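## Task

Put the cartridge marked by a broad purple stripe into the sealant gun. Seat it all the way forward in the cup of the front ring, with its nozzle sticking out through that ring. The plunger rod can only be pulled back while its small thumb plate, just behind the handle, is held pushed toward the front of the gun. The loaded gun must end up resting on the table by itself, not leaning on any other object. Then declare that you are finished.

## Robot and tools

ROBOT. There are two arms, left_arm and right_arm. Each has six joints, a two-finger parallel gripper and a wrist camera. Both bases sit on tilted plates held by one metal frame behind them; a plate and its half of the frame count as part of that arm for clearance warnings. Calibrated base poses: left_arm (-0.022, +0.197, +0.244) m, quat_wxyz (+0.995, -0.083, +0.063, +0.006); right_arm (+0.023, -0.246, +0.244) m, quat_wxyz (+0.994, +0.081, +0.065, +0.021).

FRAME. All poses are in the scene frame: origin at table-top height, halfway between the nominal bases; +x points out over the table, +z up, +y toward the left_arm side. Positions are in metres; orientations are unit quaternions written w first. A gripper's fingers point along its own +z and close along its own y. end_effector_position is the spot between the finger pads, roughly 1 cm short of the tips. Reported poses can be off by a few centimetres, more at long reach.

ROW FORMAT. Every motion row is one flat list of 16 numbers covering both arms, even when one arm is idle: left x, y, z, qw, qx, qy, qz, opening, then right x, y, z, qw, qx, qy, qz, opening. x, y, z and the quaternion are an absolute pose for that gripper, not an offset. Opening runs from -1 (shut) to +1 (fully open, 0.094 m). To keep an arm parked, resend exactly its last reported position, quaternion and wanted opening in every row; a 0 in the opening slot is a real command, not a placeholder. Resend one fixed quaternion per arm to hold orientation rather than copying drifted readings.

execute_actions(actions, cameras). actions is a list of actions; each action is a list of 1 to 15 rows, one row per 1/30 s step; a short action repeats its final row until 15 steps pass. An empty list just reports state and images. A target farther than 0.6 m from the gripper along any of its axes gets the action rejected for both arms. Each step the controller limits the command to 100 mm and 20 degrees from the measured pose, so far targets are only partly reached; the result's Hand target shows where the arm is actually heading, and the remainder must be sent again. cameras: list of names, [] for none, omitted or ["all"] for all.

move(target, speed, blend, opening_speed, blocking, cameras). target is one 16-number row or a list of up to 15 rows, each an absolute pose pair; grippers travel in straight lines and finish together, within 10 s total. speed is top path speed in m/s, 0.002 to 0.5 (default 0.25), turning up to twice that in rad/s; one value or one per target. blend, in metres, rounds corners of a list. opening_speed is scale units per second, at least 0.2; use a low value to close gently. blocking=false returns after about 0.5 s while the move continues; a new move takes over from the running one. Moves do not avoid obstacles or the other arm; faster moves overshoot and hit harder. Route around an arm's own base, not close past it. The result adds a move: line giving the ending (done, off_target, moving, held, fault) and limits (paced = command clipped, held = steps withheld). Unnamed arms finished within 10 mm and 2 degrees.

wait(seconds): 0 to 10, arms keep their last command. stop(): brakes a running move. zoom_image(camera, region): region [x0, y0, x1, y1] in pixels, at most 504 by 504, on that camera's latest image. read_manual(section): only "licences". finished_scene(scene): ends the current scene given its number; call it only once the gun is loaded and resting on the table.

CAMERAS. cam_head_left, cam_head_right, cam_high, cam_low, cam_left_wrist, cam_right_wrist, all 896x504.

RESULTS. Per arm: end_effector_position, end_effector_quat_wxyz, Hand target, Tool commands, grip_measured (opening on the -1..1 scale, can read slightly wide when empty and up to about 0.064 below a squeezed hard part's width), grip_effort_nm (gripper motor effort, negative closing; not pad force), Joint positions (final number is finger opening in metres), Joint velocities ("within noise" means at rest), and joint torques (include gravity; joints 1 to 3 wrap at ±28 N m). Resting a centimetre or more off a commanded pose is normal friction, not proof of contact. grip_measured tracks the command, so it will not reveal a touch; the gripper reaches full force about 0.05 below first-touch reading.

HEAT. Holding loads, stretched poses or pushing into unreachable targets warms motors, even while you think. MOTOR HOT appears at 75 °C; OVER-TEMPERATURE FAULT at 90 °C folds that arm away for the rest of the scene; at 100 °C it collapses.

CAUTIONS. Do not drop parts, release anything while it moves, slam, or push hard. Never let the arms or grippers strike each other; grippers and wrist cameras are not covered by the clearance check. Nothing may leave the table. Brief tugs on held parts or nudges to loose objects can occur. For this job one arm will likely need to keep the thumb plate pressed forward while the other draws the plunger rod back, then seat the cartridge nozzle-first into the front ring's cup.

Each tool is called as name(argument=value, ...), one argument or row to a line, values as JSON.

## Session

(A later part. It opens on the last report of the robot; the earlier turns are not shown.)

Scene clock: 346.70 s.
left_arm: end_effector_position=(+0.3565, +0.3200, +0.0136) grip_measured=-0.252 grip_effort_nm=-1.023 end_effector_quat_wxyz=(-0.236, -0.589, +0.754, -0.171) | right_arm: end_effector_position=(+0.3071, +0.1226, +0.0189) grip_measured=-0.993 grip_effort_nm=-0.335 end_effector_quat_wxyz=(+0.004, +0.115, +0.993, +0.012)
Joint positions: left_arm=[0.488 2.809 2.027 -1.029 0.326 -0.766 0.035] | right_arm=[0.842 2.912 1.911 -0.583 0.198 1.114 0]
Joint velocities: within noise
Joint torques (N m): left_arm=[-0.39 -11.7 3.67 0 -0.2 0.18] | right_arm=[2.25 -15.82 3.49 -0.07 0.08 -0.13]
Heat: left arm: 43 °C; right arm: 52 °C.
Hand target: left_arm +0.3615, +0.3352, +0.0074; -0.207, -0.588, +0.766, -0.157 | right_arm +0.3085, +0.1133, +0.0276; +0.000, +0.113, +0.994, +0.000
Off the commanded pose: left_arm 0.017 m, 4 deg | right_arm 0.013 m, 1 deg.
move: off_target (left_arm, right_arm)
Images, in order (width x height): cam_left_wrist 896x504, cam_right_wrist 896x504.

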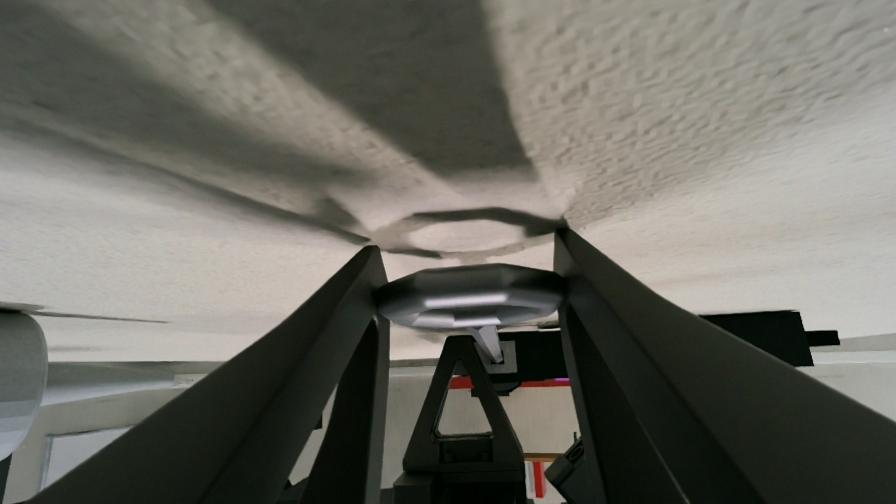

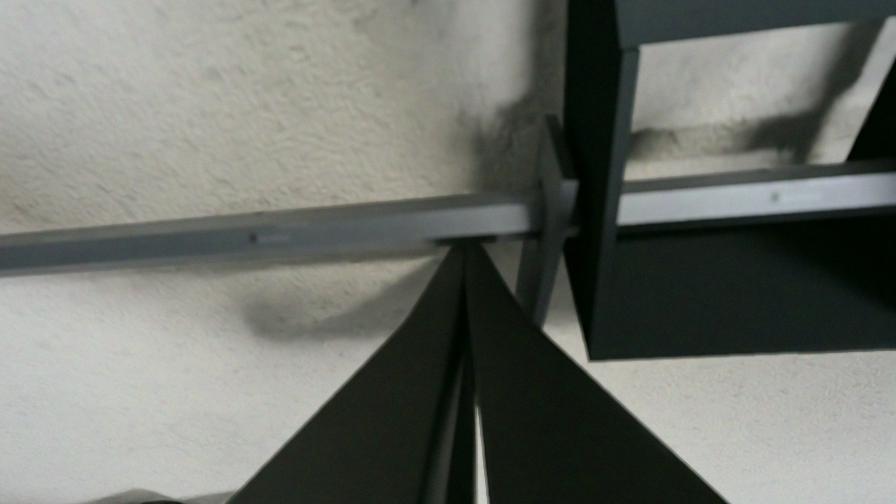

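move(
  target=[
    [0.3615, 0.335, 0.0065, 0.2053, 0.588, -0.7663, 0.1575, -0.4, 0.309, 0.105, 0.040, 0, 0.1132, 0.9936, 0, -1],
  ],
  cameras=["cam_left_wrist","cam_right_wrist"],
  speed=0.04,
)

Scene clock: 349.30 s.
left_arm: end_effector_position=(+0.3565, +0.3200, +0.0136) grip_measured=-0.252 grip_effort_nm=-1.028 end_effector_quat_wxyz=(-0.236, -0.589, +0.754, -0.171) | right_arm: end_effector_position=(+0.3065, +0.1201, +0.0296) grip_measured=-0.993 grip_effort_nm=-0.335 end_effector_quat_wxyz=(+0.005, +0.113, +0.993, +0.020)
Joint positions: left_arm=[0.488 2.809 2.027 -1.029 0.326 -0.766 0.035] | right_arm=[0.842 2.861 1.849 -0.558 0.192 1.108 0]
Joint velocities: within noise
Joint torques (N m): left_arm=[-0.43 -11.77 3.66 -0.02 -0.21 0.18] | right_arm=[1.68 -16.24 3.44 -0.22 0.13 -0.09]
Heat: left arm: 43 °C; right arm: 53 °C.
Hand target: left_arm +0.3615, +0.3352, +0.0074; -0.207, -0.588, +0.766, -0.157 | right_arm +0.3090, +0.1056, +0.0394; +0.000, +0.113, +0.994, +0.000
Off the commanded pose: left_arm 0.017 m, 4 deg | right_arm 0.019 m, 2 deg.
move: off_target (left_arm, right_arm)
Images, in order (width x height): cam_left_wrist 896x504, cam_right_wrist 896x504.

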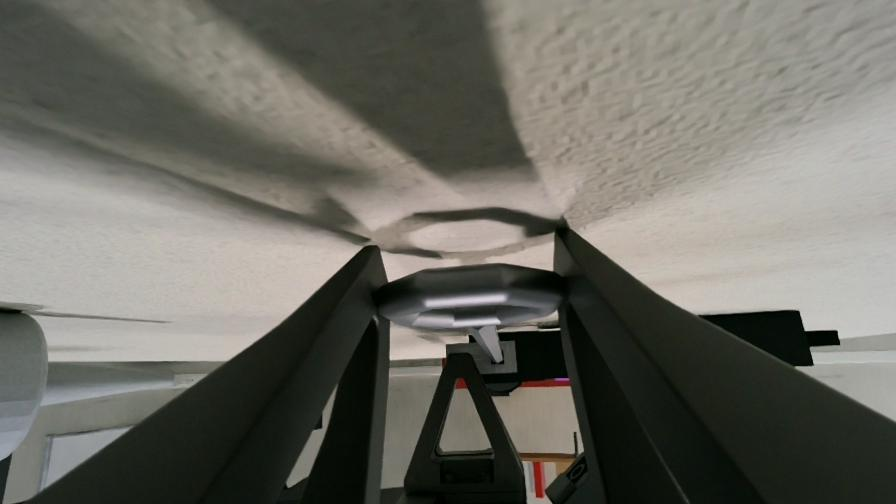

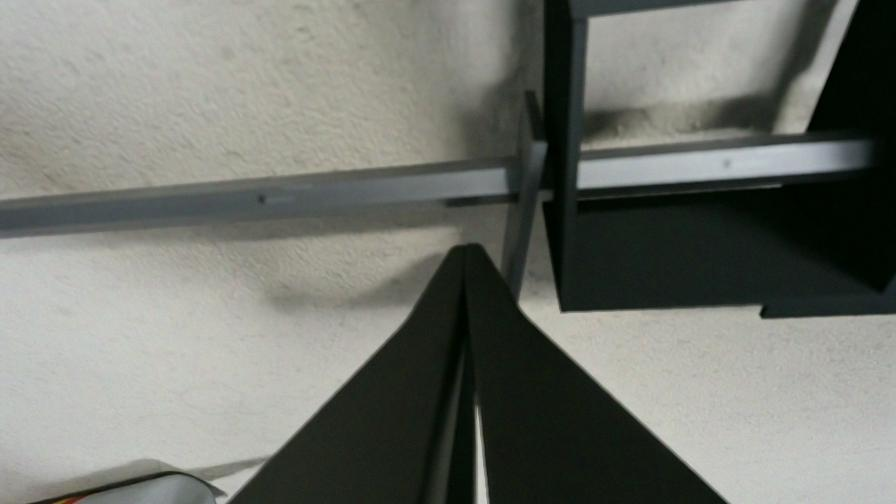

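move(
  target=[
    [0.3615, 0.335, 0.0065, 0.2053, 0.588, -0.7663, 0.1575, -0.4, 0.307, 0.090, 0.038, 0, 0.1132, 0.9936, 0, -1],
  ],
  cameras=["cam_left_wrist","cam_right_wrist"],
  speed=0.04,
)

Scene clock: 353.13 s.
left_arm: end_effector_position=(+0.3566, +0.3200, +0.0136) grip_measured=-0.252 grip_effort_nm=-1.028 end_effector_quat_wxyz=(-0.236, -0.589, +0.754, -0.171) | right_arm: end_effector_position=(+0.3095, +0.1171, +0.0332) grip_measured=-0.993 grip_effort_nm=-0.335 end_effector_quat_wxyz=(+0.009, +0.116, +0.992, +0.042)
Joint positions: left_arm=[0.488 2.809 2.027 -1.029 0.327 -0.766 0.035] | right_arm=[0.827 2.815 1.763 -0.475 0.173 1.09 0]
Joint velocities: within noise
Joint torques (N m): left_arm=[-0.46 -11.81 3.73 0 -0.21 0.18] | right_arm=[1.36 -15.19 3.02 -0.42 0.3 -0.09]
Heat: left arm: 43 °C; right arm: 55 °C.
Hand target: left_arm +0.3615, +0.3352, +0.0074; -0.207, -0.588, +0.766, -0.157 | right_arm +0.3071, +0.0913, +0.0375; +0.000, +0.113, +0.994, +0.001
Off the commanded pose: left_arm 0.017 m, 4 deg | right_arm 0.028 m, 5 deg.
move: off_target (left_arm, right_arm)
Images, in order (width x height): cam_left_wrist 896x504, cam_right_wrist 896x504.

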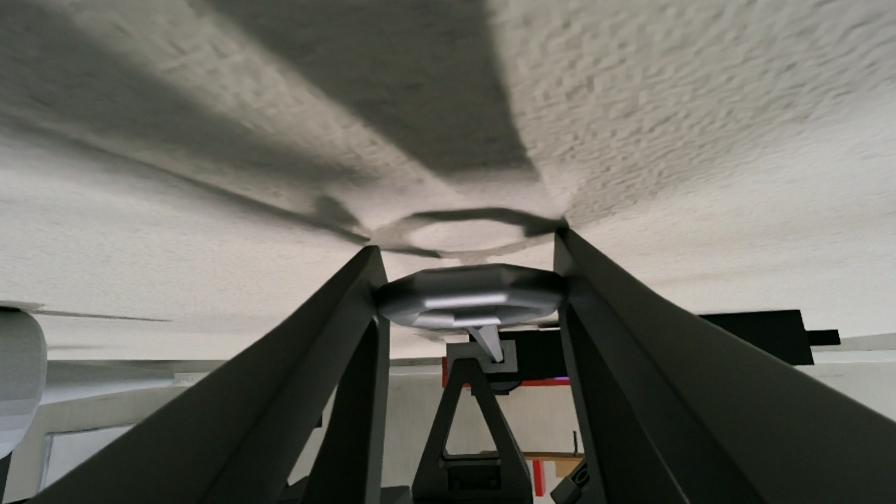

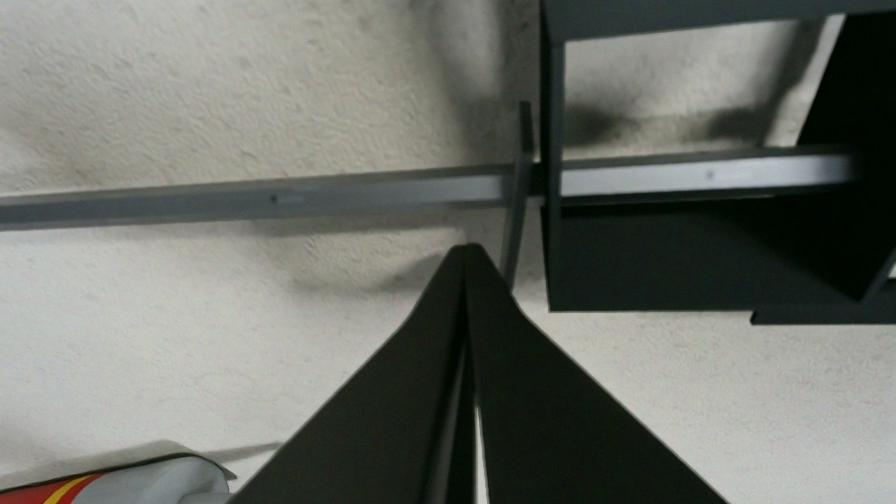

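move(
  target=[
    [0.3615, 0.335, 0.0065, 0.2053, 0.588, -0.7663, 0.1575, -0.4, 0.303, 0.070, 0.033, 0, 0.1132, 0.9936, 0, -1],
  ],
  cameras=["cam_left_wrist","cam_right_wrist"],
  speed=0.03,
)

Scene clock: 356.67 s.
left_arm: end_effector_position=(+0.3558, +0.3186, +0.0138) grip_measured=-0.252 grip_effort_nm=-1.028 end_effector_quat_wxyz=(-0.239, -0.590, +0.752, -0.172) | right_arm: end_effector_position=(+0.3125, +0.1124, +0.0353) grip_measured=-0.993 grip_effort_nm=-0.335 end_effector_quat_wxyz=(+0.017, +0.116, +0.991, +0.069)
Joint positions: left_arm=[0.488 2.809 2.024 -1.031 0.332 -0.768 0.035] | right_arm=[0.81 2.765 1.657 -0.361 0.155 1.064 0]
Joint velocities: within noise
Joint torques (N m): left_arm=[-0.51 -11.67 4.03 -0.02 -0.2 0.18] | right_arm=[0.68 -14.13 2.04 -0.68 0.44 -0.14]
Heat: left arm: 43 °C; right arm: 56 °C.
Hand target: left_arm +0.3614, +0.3352, +0.0075; -0.207, -0.588, +0.766, -0.157 | right_arm +0.3032, +0.0727, +0.0327; +0.000, +0.112, +0.994, +0.003
Off the commanded pose: left_arm 0.019 m, 5 deg | right_arm 0.044 m, 8 deg.
move: off_target (left_arm, right_arm)
Images, in order (width x height): cam_left_wrist 896x504, cam_right_wrist 896x504.

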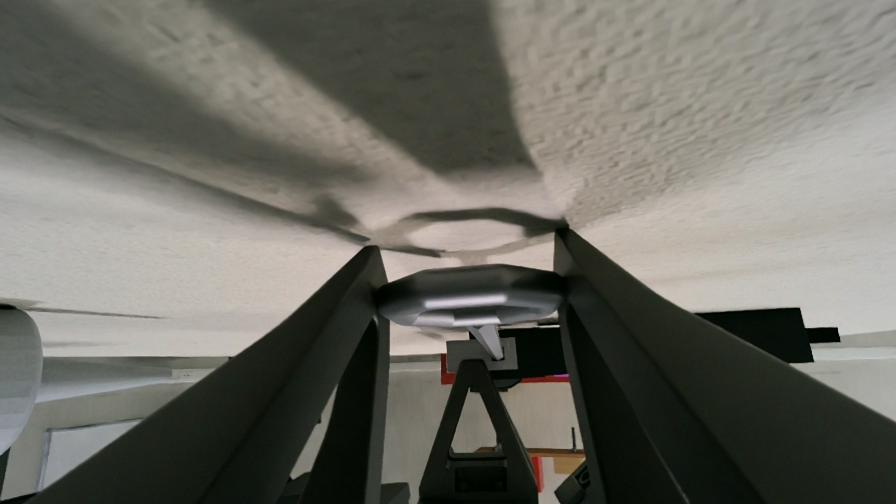

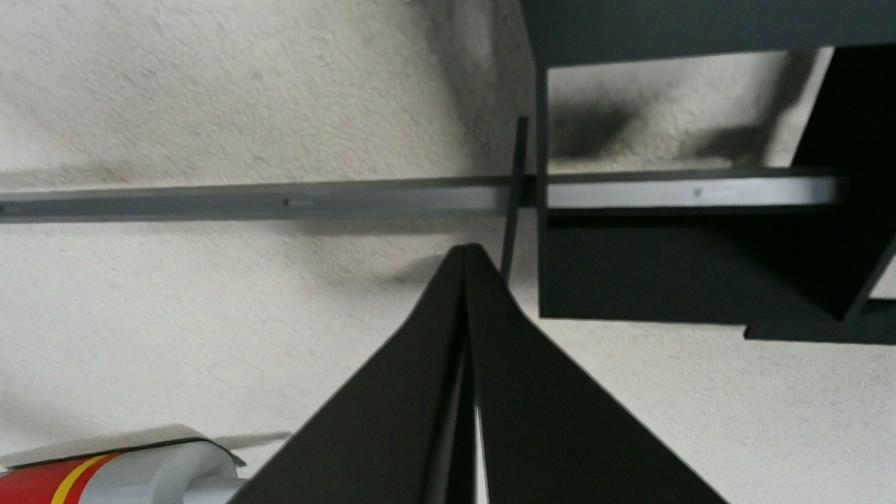

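move(
  target=[
    [0.3615, 0.340, 0.0065, 0.2053, 0.588, -0.7663, 0.1575, -0.4, 0.299, 0.060, 0.031, -0.0079, 0.1129, 0.9912, -0.0694, -1],
  ],
  cameras=["cam_left_wrist","cam_right_wrist"],
  speed=0.03,
)

Scene clock: 362.83 s.
left_arm: end_effector_position=(+0.3557, +0.3185, +0.0139) grip_measured=-0.252 grip_effort_nm=-1.033 end_effector_quat_wxyz=(-0.239, -0.590, +0.752, -0.173) | right_arm: end_effector_position=(+0.3167, +0.1021, +0.0445) grip_measured=-0.993 grip_effort_nm=-0.330 end_effector_quat_wxyz=(+0.009, +0.120, +0.993, +0.020)
Joint positions: left_arm=[0.488 2.809 2.024 -1.031 0.332 -0.768 0.035] | right_arm=[0.809 2.781 1.76 -0.538 0.199 1.086 0]
Joint velocities: within noise
Joint torques (N m): left_arm=[0.28 -11.32 5.49 -0.09 -0.26 0.32] | right_arm=[2.18 -10.37 5 -1 0.67 0.11]
Heat: left arm: 43 °C; right arm: 56 °C.
Hand target: left_arm +0.3612, +0.3401, +0.0077; -0.206, -0.589, +0.766, -0.157 | right_arm +0.3002, +0.0622, +0.0330; -0.006, +0.110, +0.992, -0.064
Off the commanded pose: left_arm 0.023 m, 5 deg | right_arm 0.048 m, 10 deg.
move: off_target (left_arm, right_arm)
Images, in order (width x height): cam_left_wrist 896x504, cam_right_wrist 896x504.

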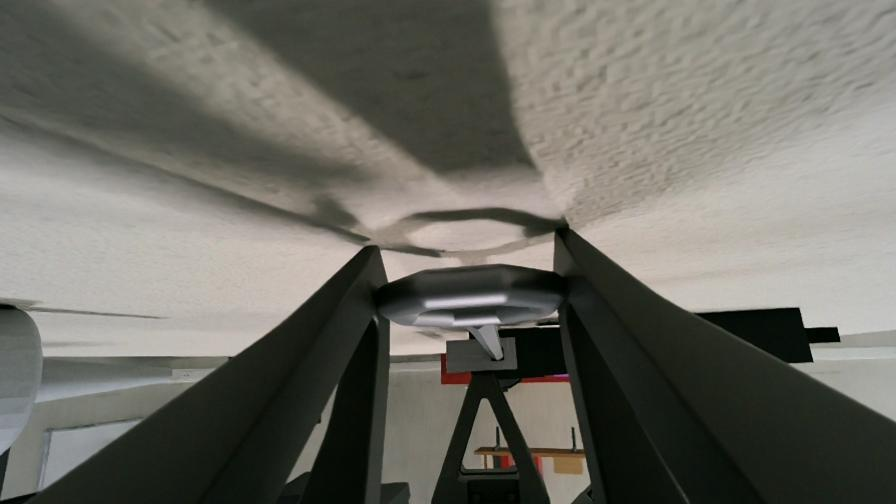

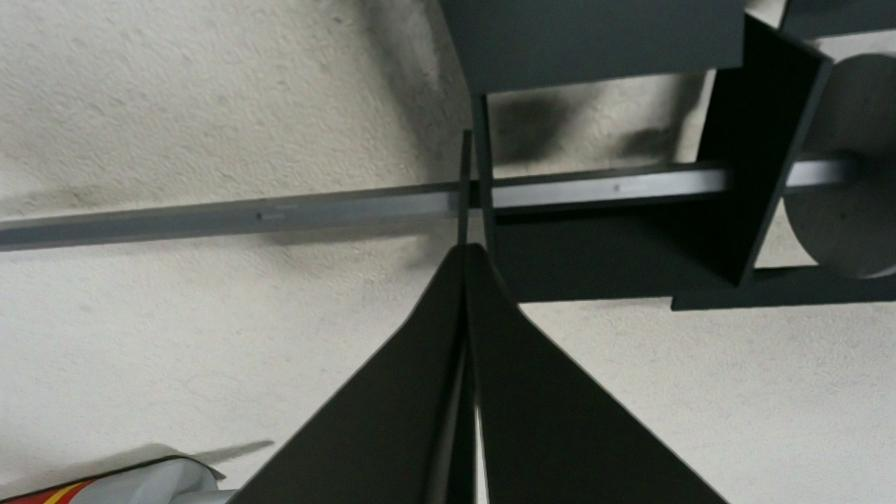

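move(
  target=[
    [0.3615, 0.335, 0.0065, 0.2053, 0.588, -0.7663, 0.1575, -0.4, 0.317, 0.100, 0.10, 0, 0.1132, 0.9936, 0, -1],
    [0.3615, 0.335, 0.0065, 0.2053, 0.588, -0.7663, 0.1575, -0.4, 0.445, -0.075, 0.22, 0, 0, 1, 0, 1],
  ],
  cameras=["cam_left_wrist","cam_right_wrist","cam_high","cam_low"],
  speed=0.15,
)

zoom_image(
  camera="cam_low",
  region=[440, 200, 660, 310],
)

Scene clock: 383.13 s.
left_arm: end_effector_position=(+0.3554, +0.3188, +0.0137) grip_measured=-0.252 grip_effort_nm=-1.028 end_effector_quat_wxyz=(-0.239, -0.590, +0.752, -0.171) | right_arm: end_effector_position=(+0.4361, -0.0757, +0.2007) grip_measured=+0.997 grip_effort_nm=0.173 end_effector_quat_wxyz=(-0.018, +0.000, +1.000, -0.008)
Joint positions: left_arm=[0.488 2.809 2.024 -1.031 0.329 -0.768 0.035] | right_arm=[0.413 2.343 1.795 -1.01 0.2 0.458 0.094]
Joint velocities: within noise
Joint torques (N m): left_arm=[-0.38 -11.78 3.96 0.01 -0.21 0.22] | right_arm=[2.85 -14.95 7.87 -0.05 0.04 -0.05]
Heat: left arm: 43 °C; right arm: 56 °C.
Hand target: left_arm +0.3614, +0.3352, +0.0075; -0.207, -0.588, +0.766, -0.157 | right_arm +0.4447, -0.0751, +0.2198; +0.000, +0.000, +1.000, +0.000
Off the commanded pose: left_arm 0.019 m, 4 deg | right_arm 0.021 m, 2 deg.
move: off_target (left_arm, right_arm); target 2's new opening was sent with right_arm's hand 0.021 m and 2 deg from that target
Images, in order (width x height): cam_high 896x504, cam_low 896x504, cam_left_wrist 896x504, cam_right_wrist 896x504.

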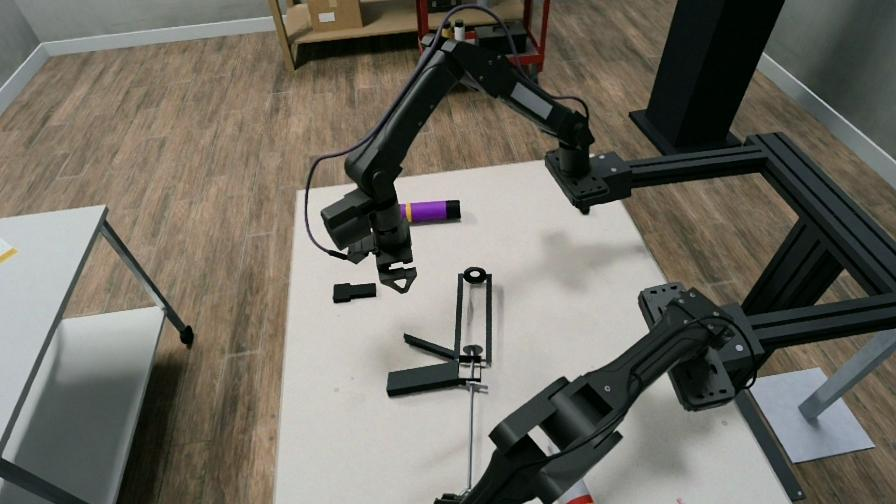

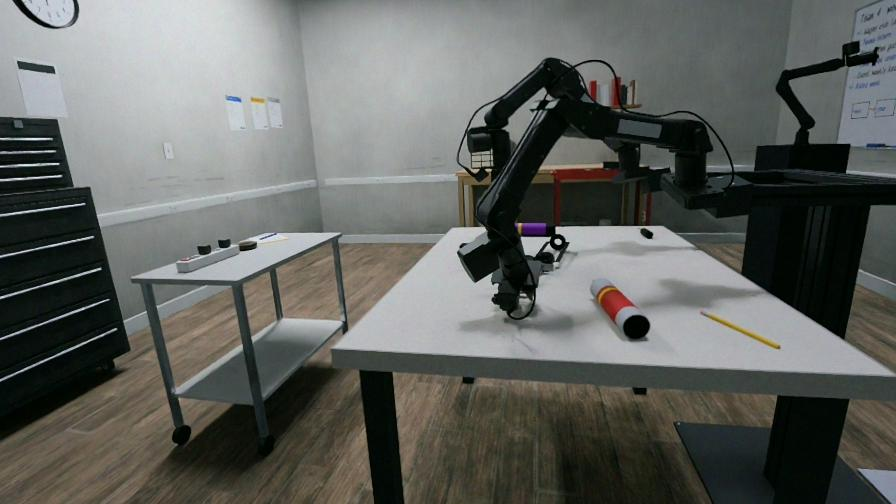

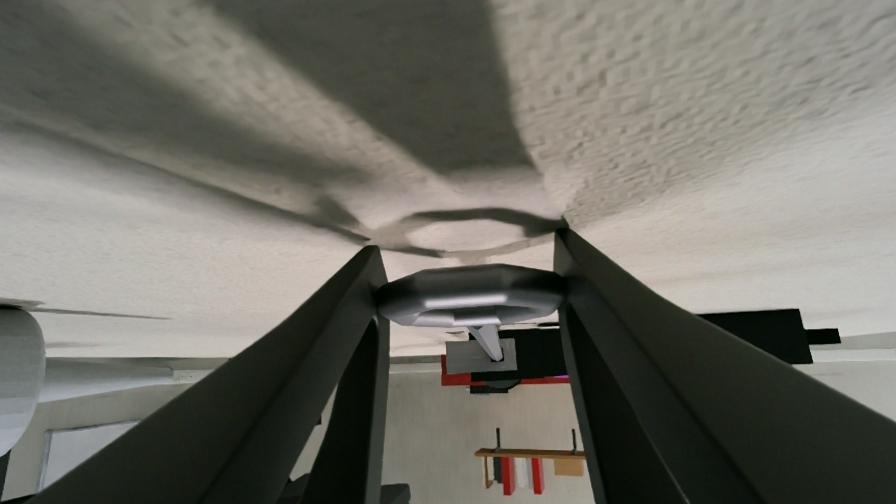

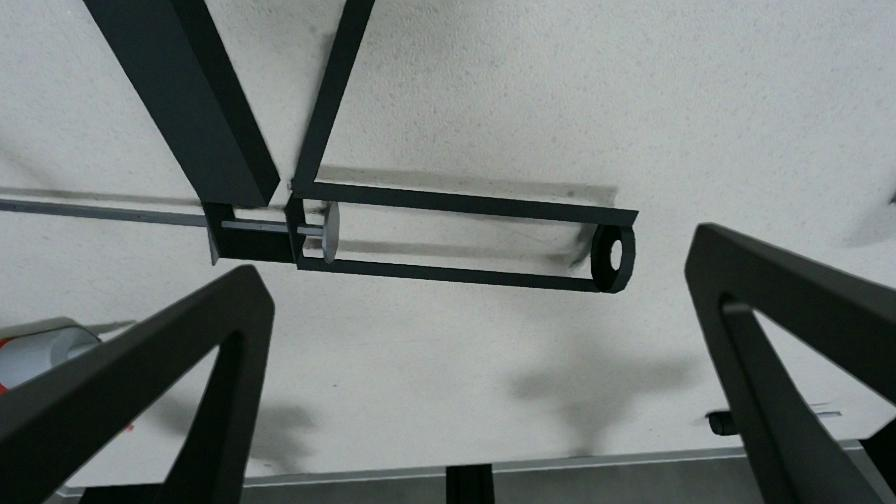

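Scaled by 2.291 from the camera's 896x504 image, which has a finer 1280x720 frame.

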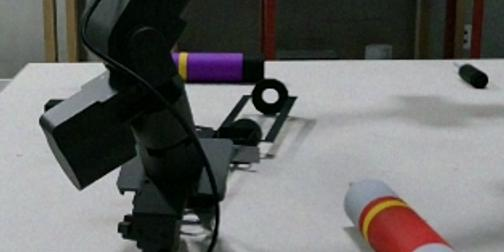

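move(
  target=[
    [0.3615, 0.335, 0.0065, 0.2053, 0.588, -0.7663, 0.1575, -0.4, 0.545, -0.37, 0.20, 0, 0, 1, 0, 1],
  ],
  cameras=["cam_right_wrist","cam_high"],
  speed=0.2,
)

Scene clock: 393.80 s.
left_arm: end_effector_position=(+0.3554, +0.3188, +0.0137) grip_measured=-0.252 grip_effort_nm=-1.023 end_effector_quat_wxyz=(-0.239, -0.590, +0.752, -0.171) | right_arm: end_effector_position=(+0.5434, -0.3769, +0.2028) grip_measured=+0.997 grip_effort_nm=0.168 end_effector_quat_wxyz=(+0.003, +0.008, +1.000, -0.008)
Joint positions: left_arm=[0.488 2.809 2.024 -1.031 0.329 -0.768 0.035] | right_arm=[-0.242 2.576 2.468 -1.289 0.142 -0.197 0.094]
Joint velocities: within noise
Joint torques (N m): left_arm=[-0.35 -11.66 3.89 0.01 -0.26 0.2] | right_arm=[2.66 -12.56 8.84 0.05 -0.09 -0.03]
Heat: left arm: 44 °C; right arm: 59 °C.
Hand target: left_arm +0.3614, +0.3352, +0.0075; -0.207, -0.588, +0.766, -0.157 | right_arm +0.5448, -0.3701, +0.2000; +0.001, +0.000, +1.000, +0.000
Off the commanded pose: left_arm 0.019 m, 4 deg | right_arm 0.008 m, 1 deg.
move: off_target (left_arm)
Images, in order (width x height): cam_high 896x504, cam_right_wrist 896x504.

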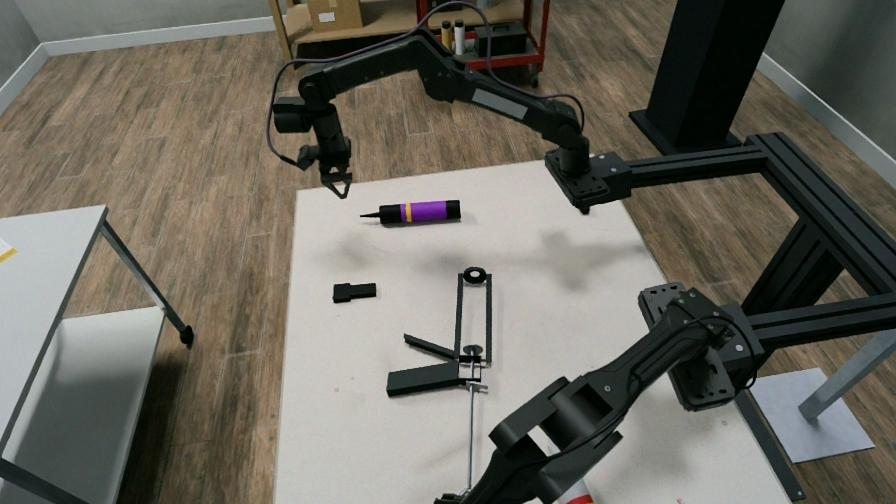

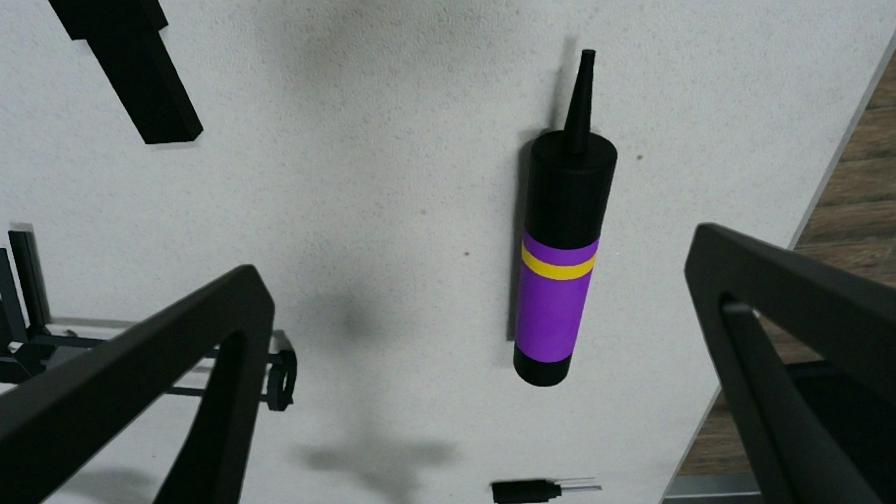

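move(
  target=[
    [0.3615, 0.335, 0.0065, 0.2053, 0.588, -0.7663, 0.1575, -0.4, 0.545, -0.37, 0.20, 0, 0, 1, 0, 1],
  ],
  cameras=["cam_left_wrist"],
)

zoom_image(
  camera="cam_left_wrist",
  region=[400, 310, 600, 420],
)

Scene clock: 437.47 s.
left_arm: end_effector_position=(+0.3554, +0.3188, +0.0137) grip_measured=-0.252 grip_effort_nm=-1.023 end_effector_quat_wxyz=(-0.239, -0.590, +0.752, -0.171) | right_arm: end_effector_position=(+0.5430, -0.3767, +0.2028) grip_measured=+0.997 grip_effort_nm=0.168 end_effector_quat_wxyz=(+0.002, +0.007, +1.000, -0.007)
Joint positions: left_arm=[0.488 2.809 2.024 -1.031 0.329 -0.768 0.035] | right_arm=[-0.242 2.576 2.468 -1.291 0.142 -0.197 0.094]
Joint velocities: within noise
Joint torques (N m): left_arm=[-0.44 -11.6 4.07 0 -0.21 0.18] | right_arm=[2.65 -12.6 8.77 0.08 -0.09 -0.03]
Heat: left arm: 45 °C; right arm: 50 °C.
Hand target: left_arm +0.3614, +0.3352, +0.0075; -0.207, -0.588, +0.766, -0.157 | right_arm +0.5448, -0.3701, +0.2000; +0.001, +0.000, +1.000, +0.000
Off the commanded pose: left_arm 0.019 m, 4 deg | right_arm 0.008 m, 1 deg.
move: off_target (left_arm)
Images, in order (width x height): cam_left_wrist 896x504.

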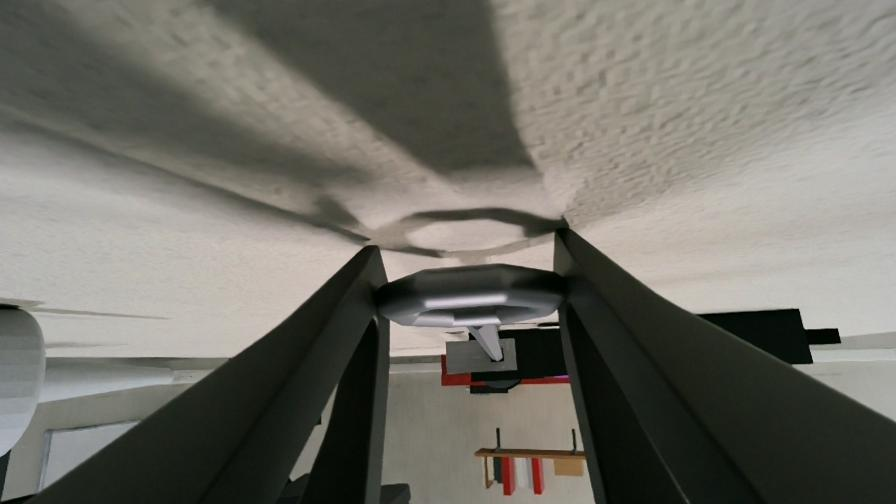

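Scaled by 2.520 from the camera's 896x504 image, which has a finer 1280x720 frame.

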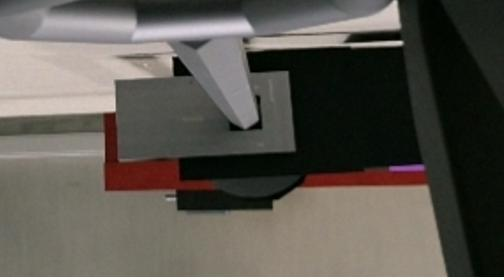

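move(
  target=[
    [0.3615, 0.335, 0.0065, 0.2053, 0.588, -0.7663, 0.1575, -0.4, 0.36, -0.05, 0.18, 0, 0.1132, 0.9936, 0, -0.1],
    [0.3615, 0.335, 0.0065, 0.2053, 0.588, -0.7663, 0.1575, -0.4, 0.312, 0.102, 0.10, 0, 0.1132, 0.9936, 0, -0.1],
    [0.3615, 0.335, 0.0065, 0.2053, 0.588, -0.7663, 0.1575, -0.4, 0.312, 0.102, 0.08, 0, 0.1132, 0.9936, 0, -0.1],
  ],
  cameras=["cam_right_wrist"],
  speed=0.2,
)

Scene clock: 452.10 s.
left_arm: end_effector_position=(+0.3554, +0.3188, +0.0137) grip_measured=-0.252 grip_effort_nm=-1.023 end_effector_quat_wxyz=(-0.239, -0.590, +0.752, -0.171) | right_arm: end_effector_position=(+0.3059, +0.0982, +0.0813) grip_measured=-0.097 grip_effort_nm=-0.125 end_effector_quat_wxyz=(-0.010, +0.108, +0.994, -0.003)
Joint positions: left_arm=[0.488 2.809 2.024 -1.031 0.329 -0.768 0.035] | right_arm=[0.836 2.701 1.765 -0.688 0.192 1.102 0.042]
Joint velocities: within noise
Joint torques (N m): left_arm=[-0.34 -11.64 3.96 0 -0.22 0.17] | right_arm=[2.86 -11.7 6.95 0.27 0.13 0.05]
Heat: left arm: 45 °C; right arm: 51 °C.
Hand target: left_arm +0.3614, +0.3352, +0.0075; -0.207, -0.588, +0.766, -0.157 | right_arm +0.3119, +0.1018, +0.0802; +0.000, +0.113, +0.994, +0.000
Off the commanded pose: left_arm 0.019 m, 4 deg | right_arm 0.007 m, 1 deg.
move: off_target (left_arm)
Images, in order (width x height): cam_right_wrist 896x504.

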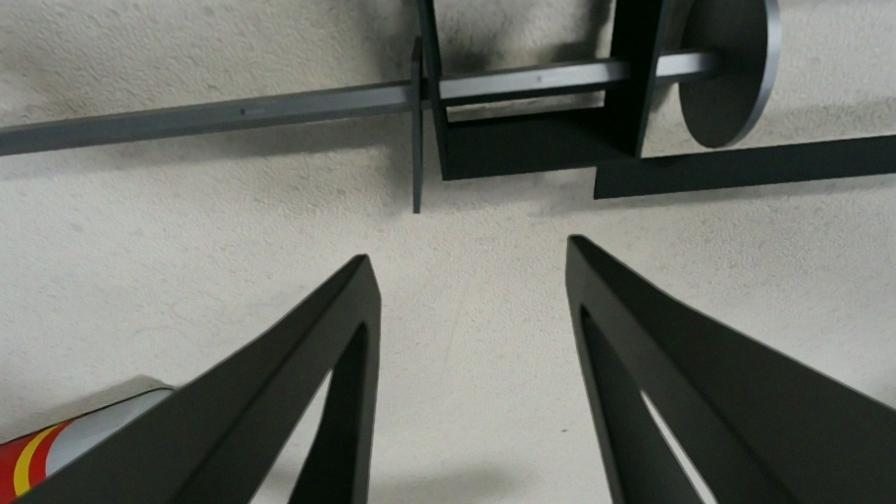

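move(
  target=[
    [0.3615, 0.335, 0.0065, 0.2053, 0.588, -0.7663, 0.1575, -0.4, 0.327, 0.103, 0.07, 0, 0.1089, 0.9941, 0, -0.1],
    [0.3615, 0.335, 0.0065, 0.2053, 0.588, -0.7663, 0.1575, -0.4, 0.327, 0.103, 0.052, 0, 0.1089, 0.9941, 0, -0.1],
  ],
  cameras=["cam_right_wrist","cam_left_wrist"],
  speed=0.1,
)

Scene clock: 461.50 s.
left_arm: end_effector_position=(+0.3554, +0.3188, +0.0137) grip_measured=-0.252 grip_effort_nm=-1.023 end_effector_quat_wxyz=(-0.239, -0.590, +0.752, -0.171) | right_arm: end_effector_position=(+0.3189, +0.1002, +0.0541) grip_measured=-0.097 grip_effort_nm=-0.120 end_effector_quat_wxyz=(-0.011, +0.108, +0.994, -0.004)
Joint positions: left_arm=[0.488 2.809 2.024 -1.031 0.329 -0.768 0.035] | right_arm=[0.805 2.802 1.862 -0.681 0.192 1.069 0.042]
Joint velocities: within noise
Joint torques (N m): left_arm=[-0.53 -11.66 3.85 -0.01 -0.24 0.18] | right_arm=[2.66 -11.89 6.93 0.32 0.14 -0.07]
Heat: left arm: 45 °C; right arm: 53 °C.
Hand target: left_arm +0.3614, +0.3352, +0.0075; -0.207, -0.588, +0.766, -0.157 | right_arm +0.3268, +0.1028, +0.0521; +0.000, +0.109, +0.994, +0.000
Off the commanded pose: left_arm 0.019 m, 4 deg | right_arm 0.009 m, 1 deg.
move: off_target (left_arm)
Images, in order (width x height): cam_left_wrist 896x504, cam_right_wrist 896x504.

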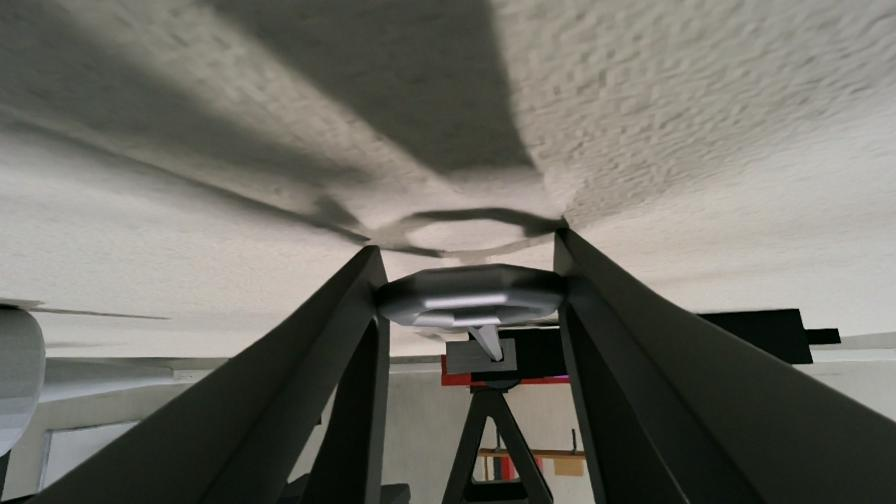

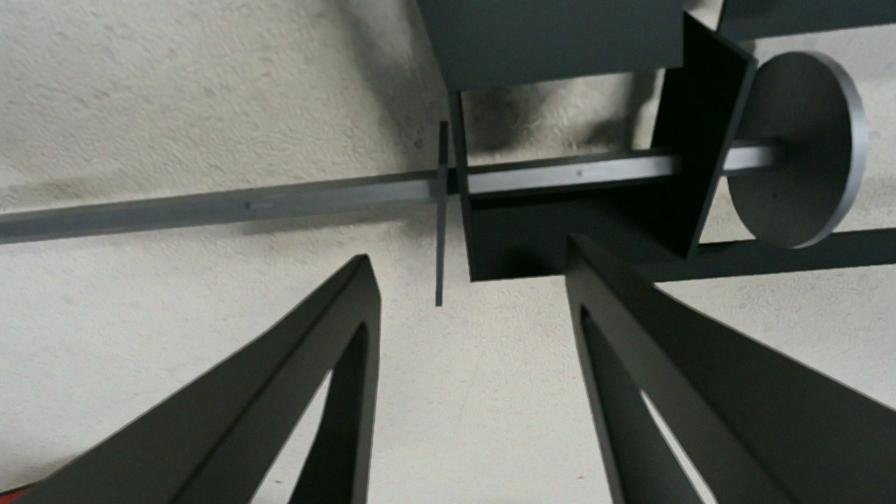

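execute_actions(
  actions=[],
)

Scene clock: 476.90 s.
left_arm: end_effector_position=(+0.3554, +0.3188, +0.0137) grip_measured=-0.252 grip_effort_nm=-1.023 end_effector_quat_wxyz=(-0.239, -0.590, +0.752, -0.171) | right_arm: end_effector_position=(+0.3189, +0.1002, +0.0541) grip_measured=-0.097 grip_effort_nm=-0.120 end_effector_quat_wxyz=(-0.011, +0.107, +0.994, -0.004)
Joint positions: left_arm=[0.488 2.809 2.024 -1.031 0.329 -0.768 0.035] | right_arm=[0.805 2.802 1.862 -0.681 0.192 1.069 0.042]
Joint velocities: within noise
Joint torques (N m): left_arm=[-0.28 -11.67 3.96 0.01 -0.25 0.2] | right_arm=[2.65 -11.96 6.87 0.3 0.14 -0.05]
Heat: left arm: 45 °C; right arm: 52 °C.
Hand target: left_arm +0.3614, +0.3352, +0.0075; -0.207, -0.588, +0.766, -0.157 | right_arm +0.3268, +0.1028, +0.0521; +0.000, +0.109, +0.994, +0.000
Tool commands: left_gripper/opening=-0.4 right_gripper/opening=-0.1
Off the commanded pose: left_arm 0.019 m, 4 deg | right_arm 0.009 m, 1 deg.

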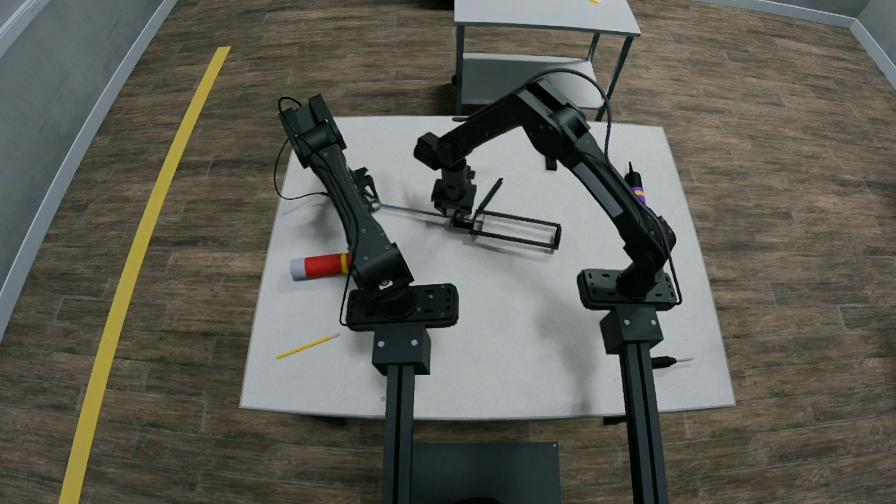

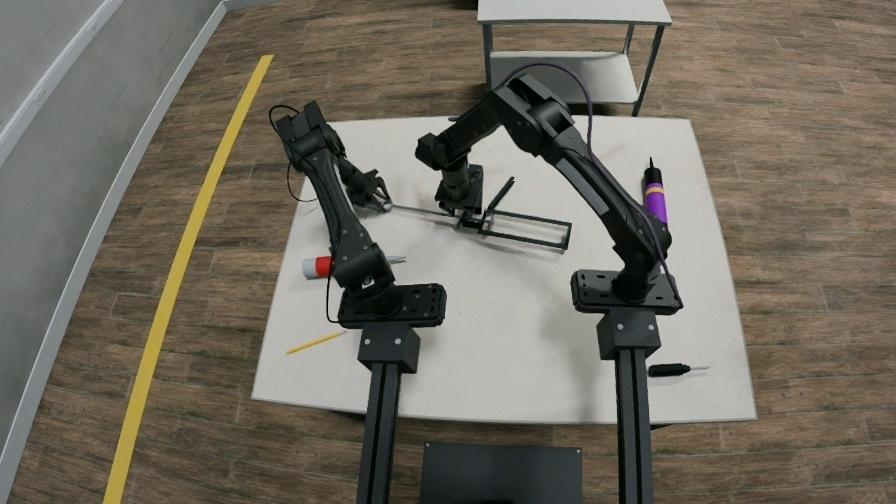

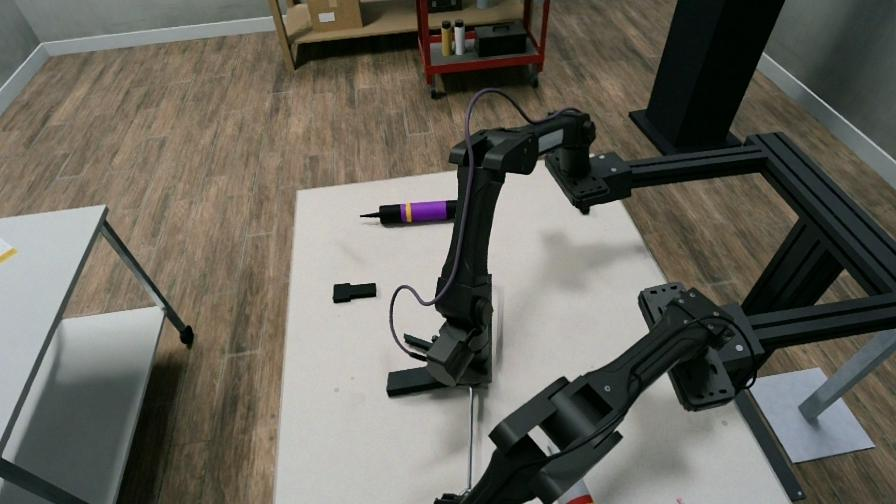

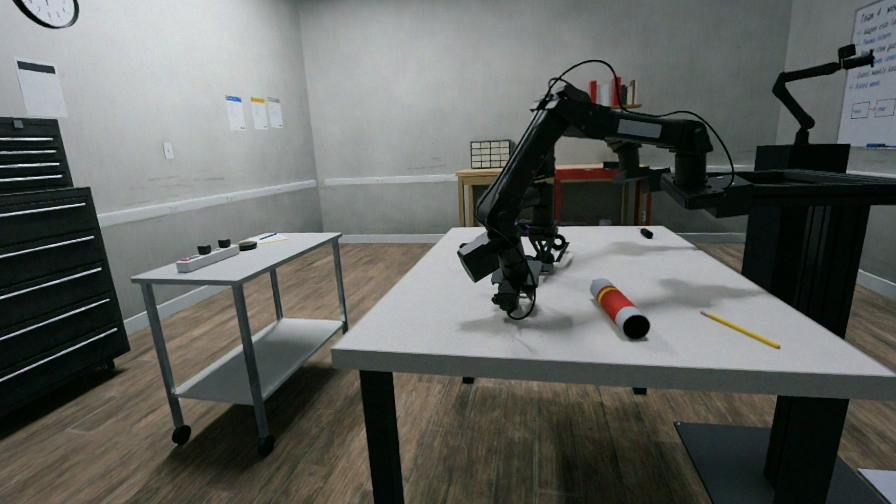

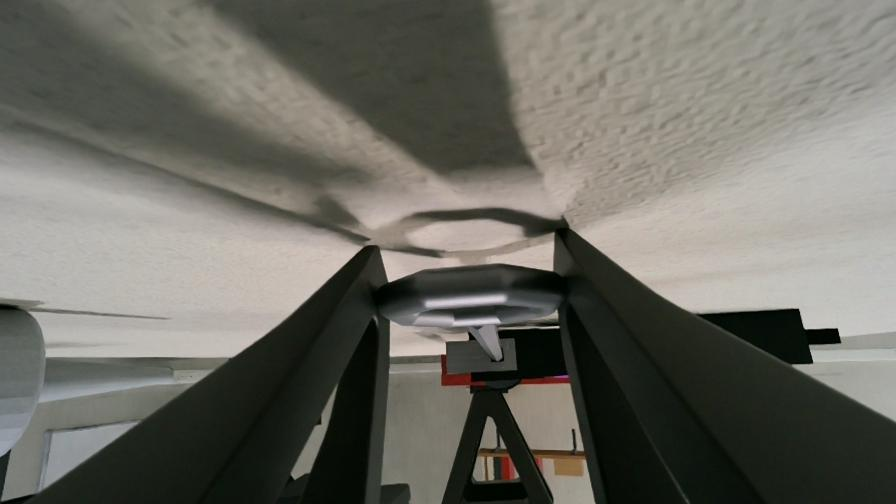

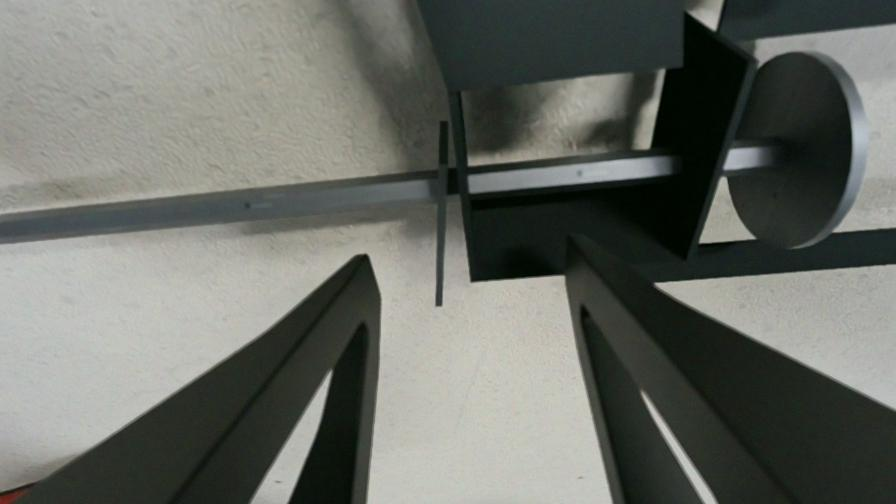

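move(
  target=[0.3615,0.335,0.0065,0.2053,0.588,-0.7663,0.1575,-0.4,0.329,0.1015,0.043,0,0.1089,0.9941,0,-0.1],
  speed=0.03,
  cameras=["cam_right_wrist"],
)

Scene clock: 486.73 s.
left_arm: end_effector_position=(+0.3554, +0.3188, +0.0137) grip_measured=-0.252 grip_effort_nm=-1.028 end_effector_quat_wxyz=(-0.239, -0.590, +0.752, -0.171) | right_arm: end_effector_position=(+0.3213, +0.0994, +0.0476) grip_measured=-0.097 grip_effort_nm=-0.120 end_effector_quat_wxyz=(-0.011, +0.107, +0.994, -0.002)
Joint positions: left_arm=[0.488 2.809 2.024 -1.031 0.329 -0.768 0.035] | right_arm=[0.797 2.818 1.87 -0.668 0.192 1.06 0.042]
Joint velocities: within noise
Joint torques (N m): left_arm=[-0.39 -11.66 3.82 -0.01 -0.25 0.18] | right_arm=[2.51 -11.67 7.12 0.25 0.14 -0.07]
Heat: left arm: 45 °C; right arm: 52 °C.
Hand target: left_arm +0.3614, +0.3352, +0.0075; -0.207, -0.588, +0.766, -0.157 | right_arm +0.3288, +0.1013, +0.0433; +0.000, +0.109, +0.994, +0.000
Off the commanded pose: left_arm 0.019 m, 4 deg | right_arm 0.009 m, 1 deg.
move: off_target (left_arm)
Images, in order (width x height): cam_right_wrist 896x504.

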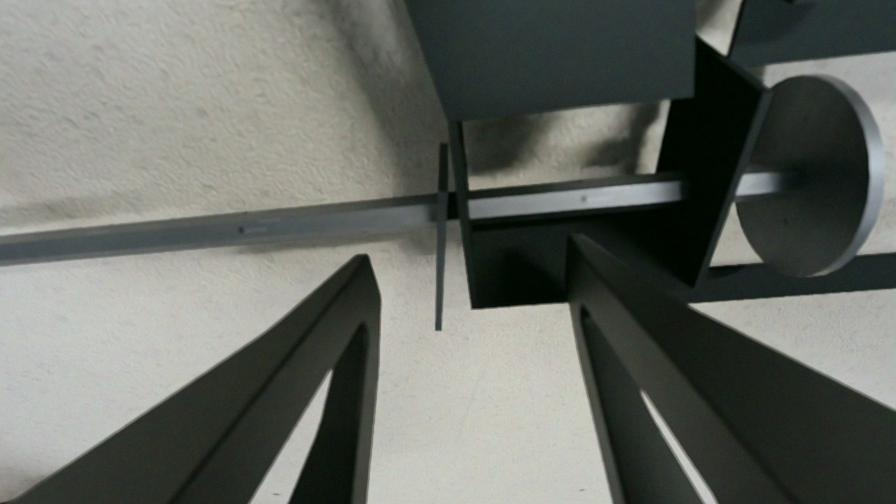

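move(
  target=[0.3615,0.335,0.0065,0.2053,0.588,-0.7663,0.1575,-0.4,0.332,0.101,0.0415,0,0.1089,0.9941,0,-0.1],
  speed=0.03,
  cameras=["cam_right_wrist"],
)

zoom_image(
  camera="cam_right_wrist",
  region=[330, 90, 700, 340],
)

Scene clock: 492.13 s.
left_arm: end_effector_position=(+0.3554, +0.3188, +0.0137) grip_measured=-0.252 grip_effort_nm=-1.038 end_effector_quat_wxyz=(-0.239, -0.590, +0.752, -0.171) | right_arm: end_effector_position=(+0.3258, +0.1007, +0.0469) grip_measured=-0.097 grip_effort_nm=-0.125 end_effector_quat_wxyz=(-0.008, +0.108, +0.994, +0.001)
Joint positions: left_arm=[0.488 2.809 2.024 -1.031 0.329 -0.768 0.035] | right_arm=[0.791 2.825 1.885 -0.667 0.192 1.054 0.042]
Joint velocities: within noise
Joint torques (N m): left_arm=[-0.39 -11.62 3.96 0 -0.24 0.21] | right_arm=[2.47 -11.52 6.91 0.29 0.15 -0.02]
Heat: left arm: 45 °C; right arm: 52 °C.
Hand target: left_arm +0.3614, +0.3352, +0.0075; -0.207, -0.588, +0.766, -0.157 | right_arm +0.3318, +0.1009, +0.0417; +0.000, +0.109, +0.994, +0.000
Off the commanded pose: left_arm 0.019 m, 4 deg | right_arm 0.008 m, 1 deg.
move: off_target (left_arm)
Images, in order (width x height): cam_right_wrist 896x504.

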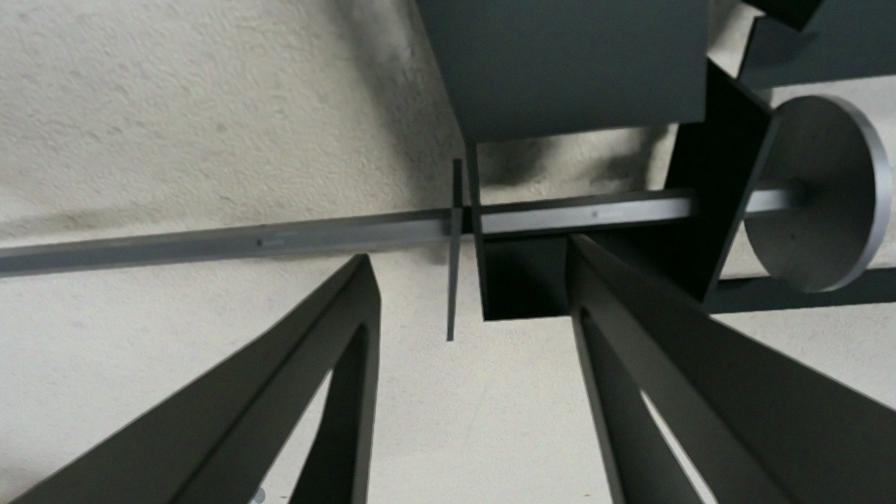

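Scaled by 1.362 from the camera's 896x504 image, which has a finer 1280x720 frame.

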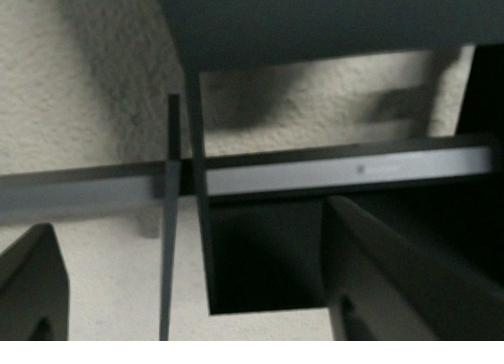

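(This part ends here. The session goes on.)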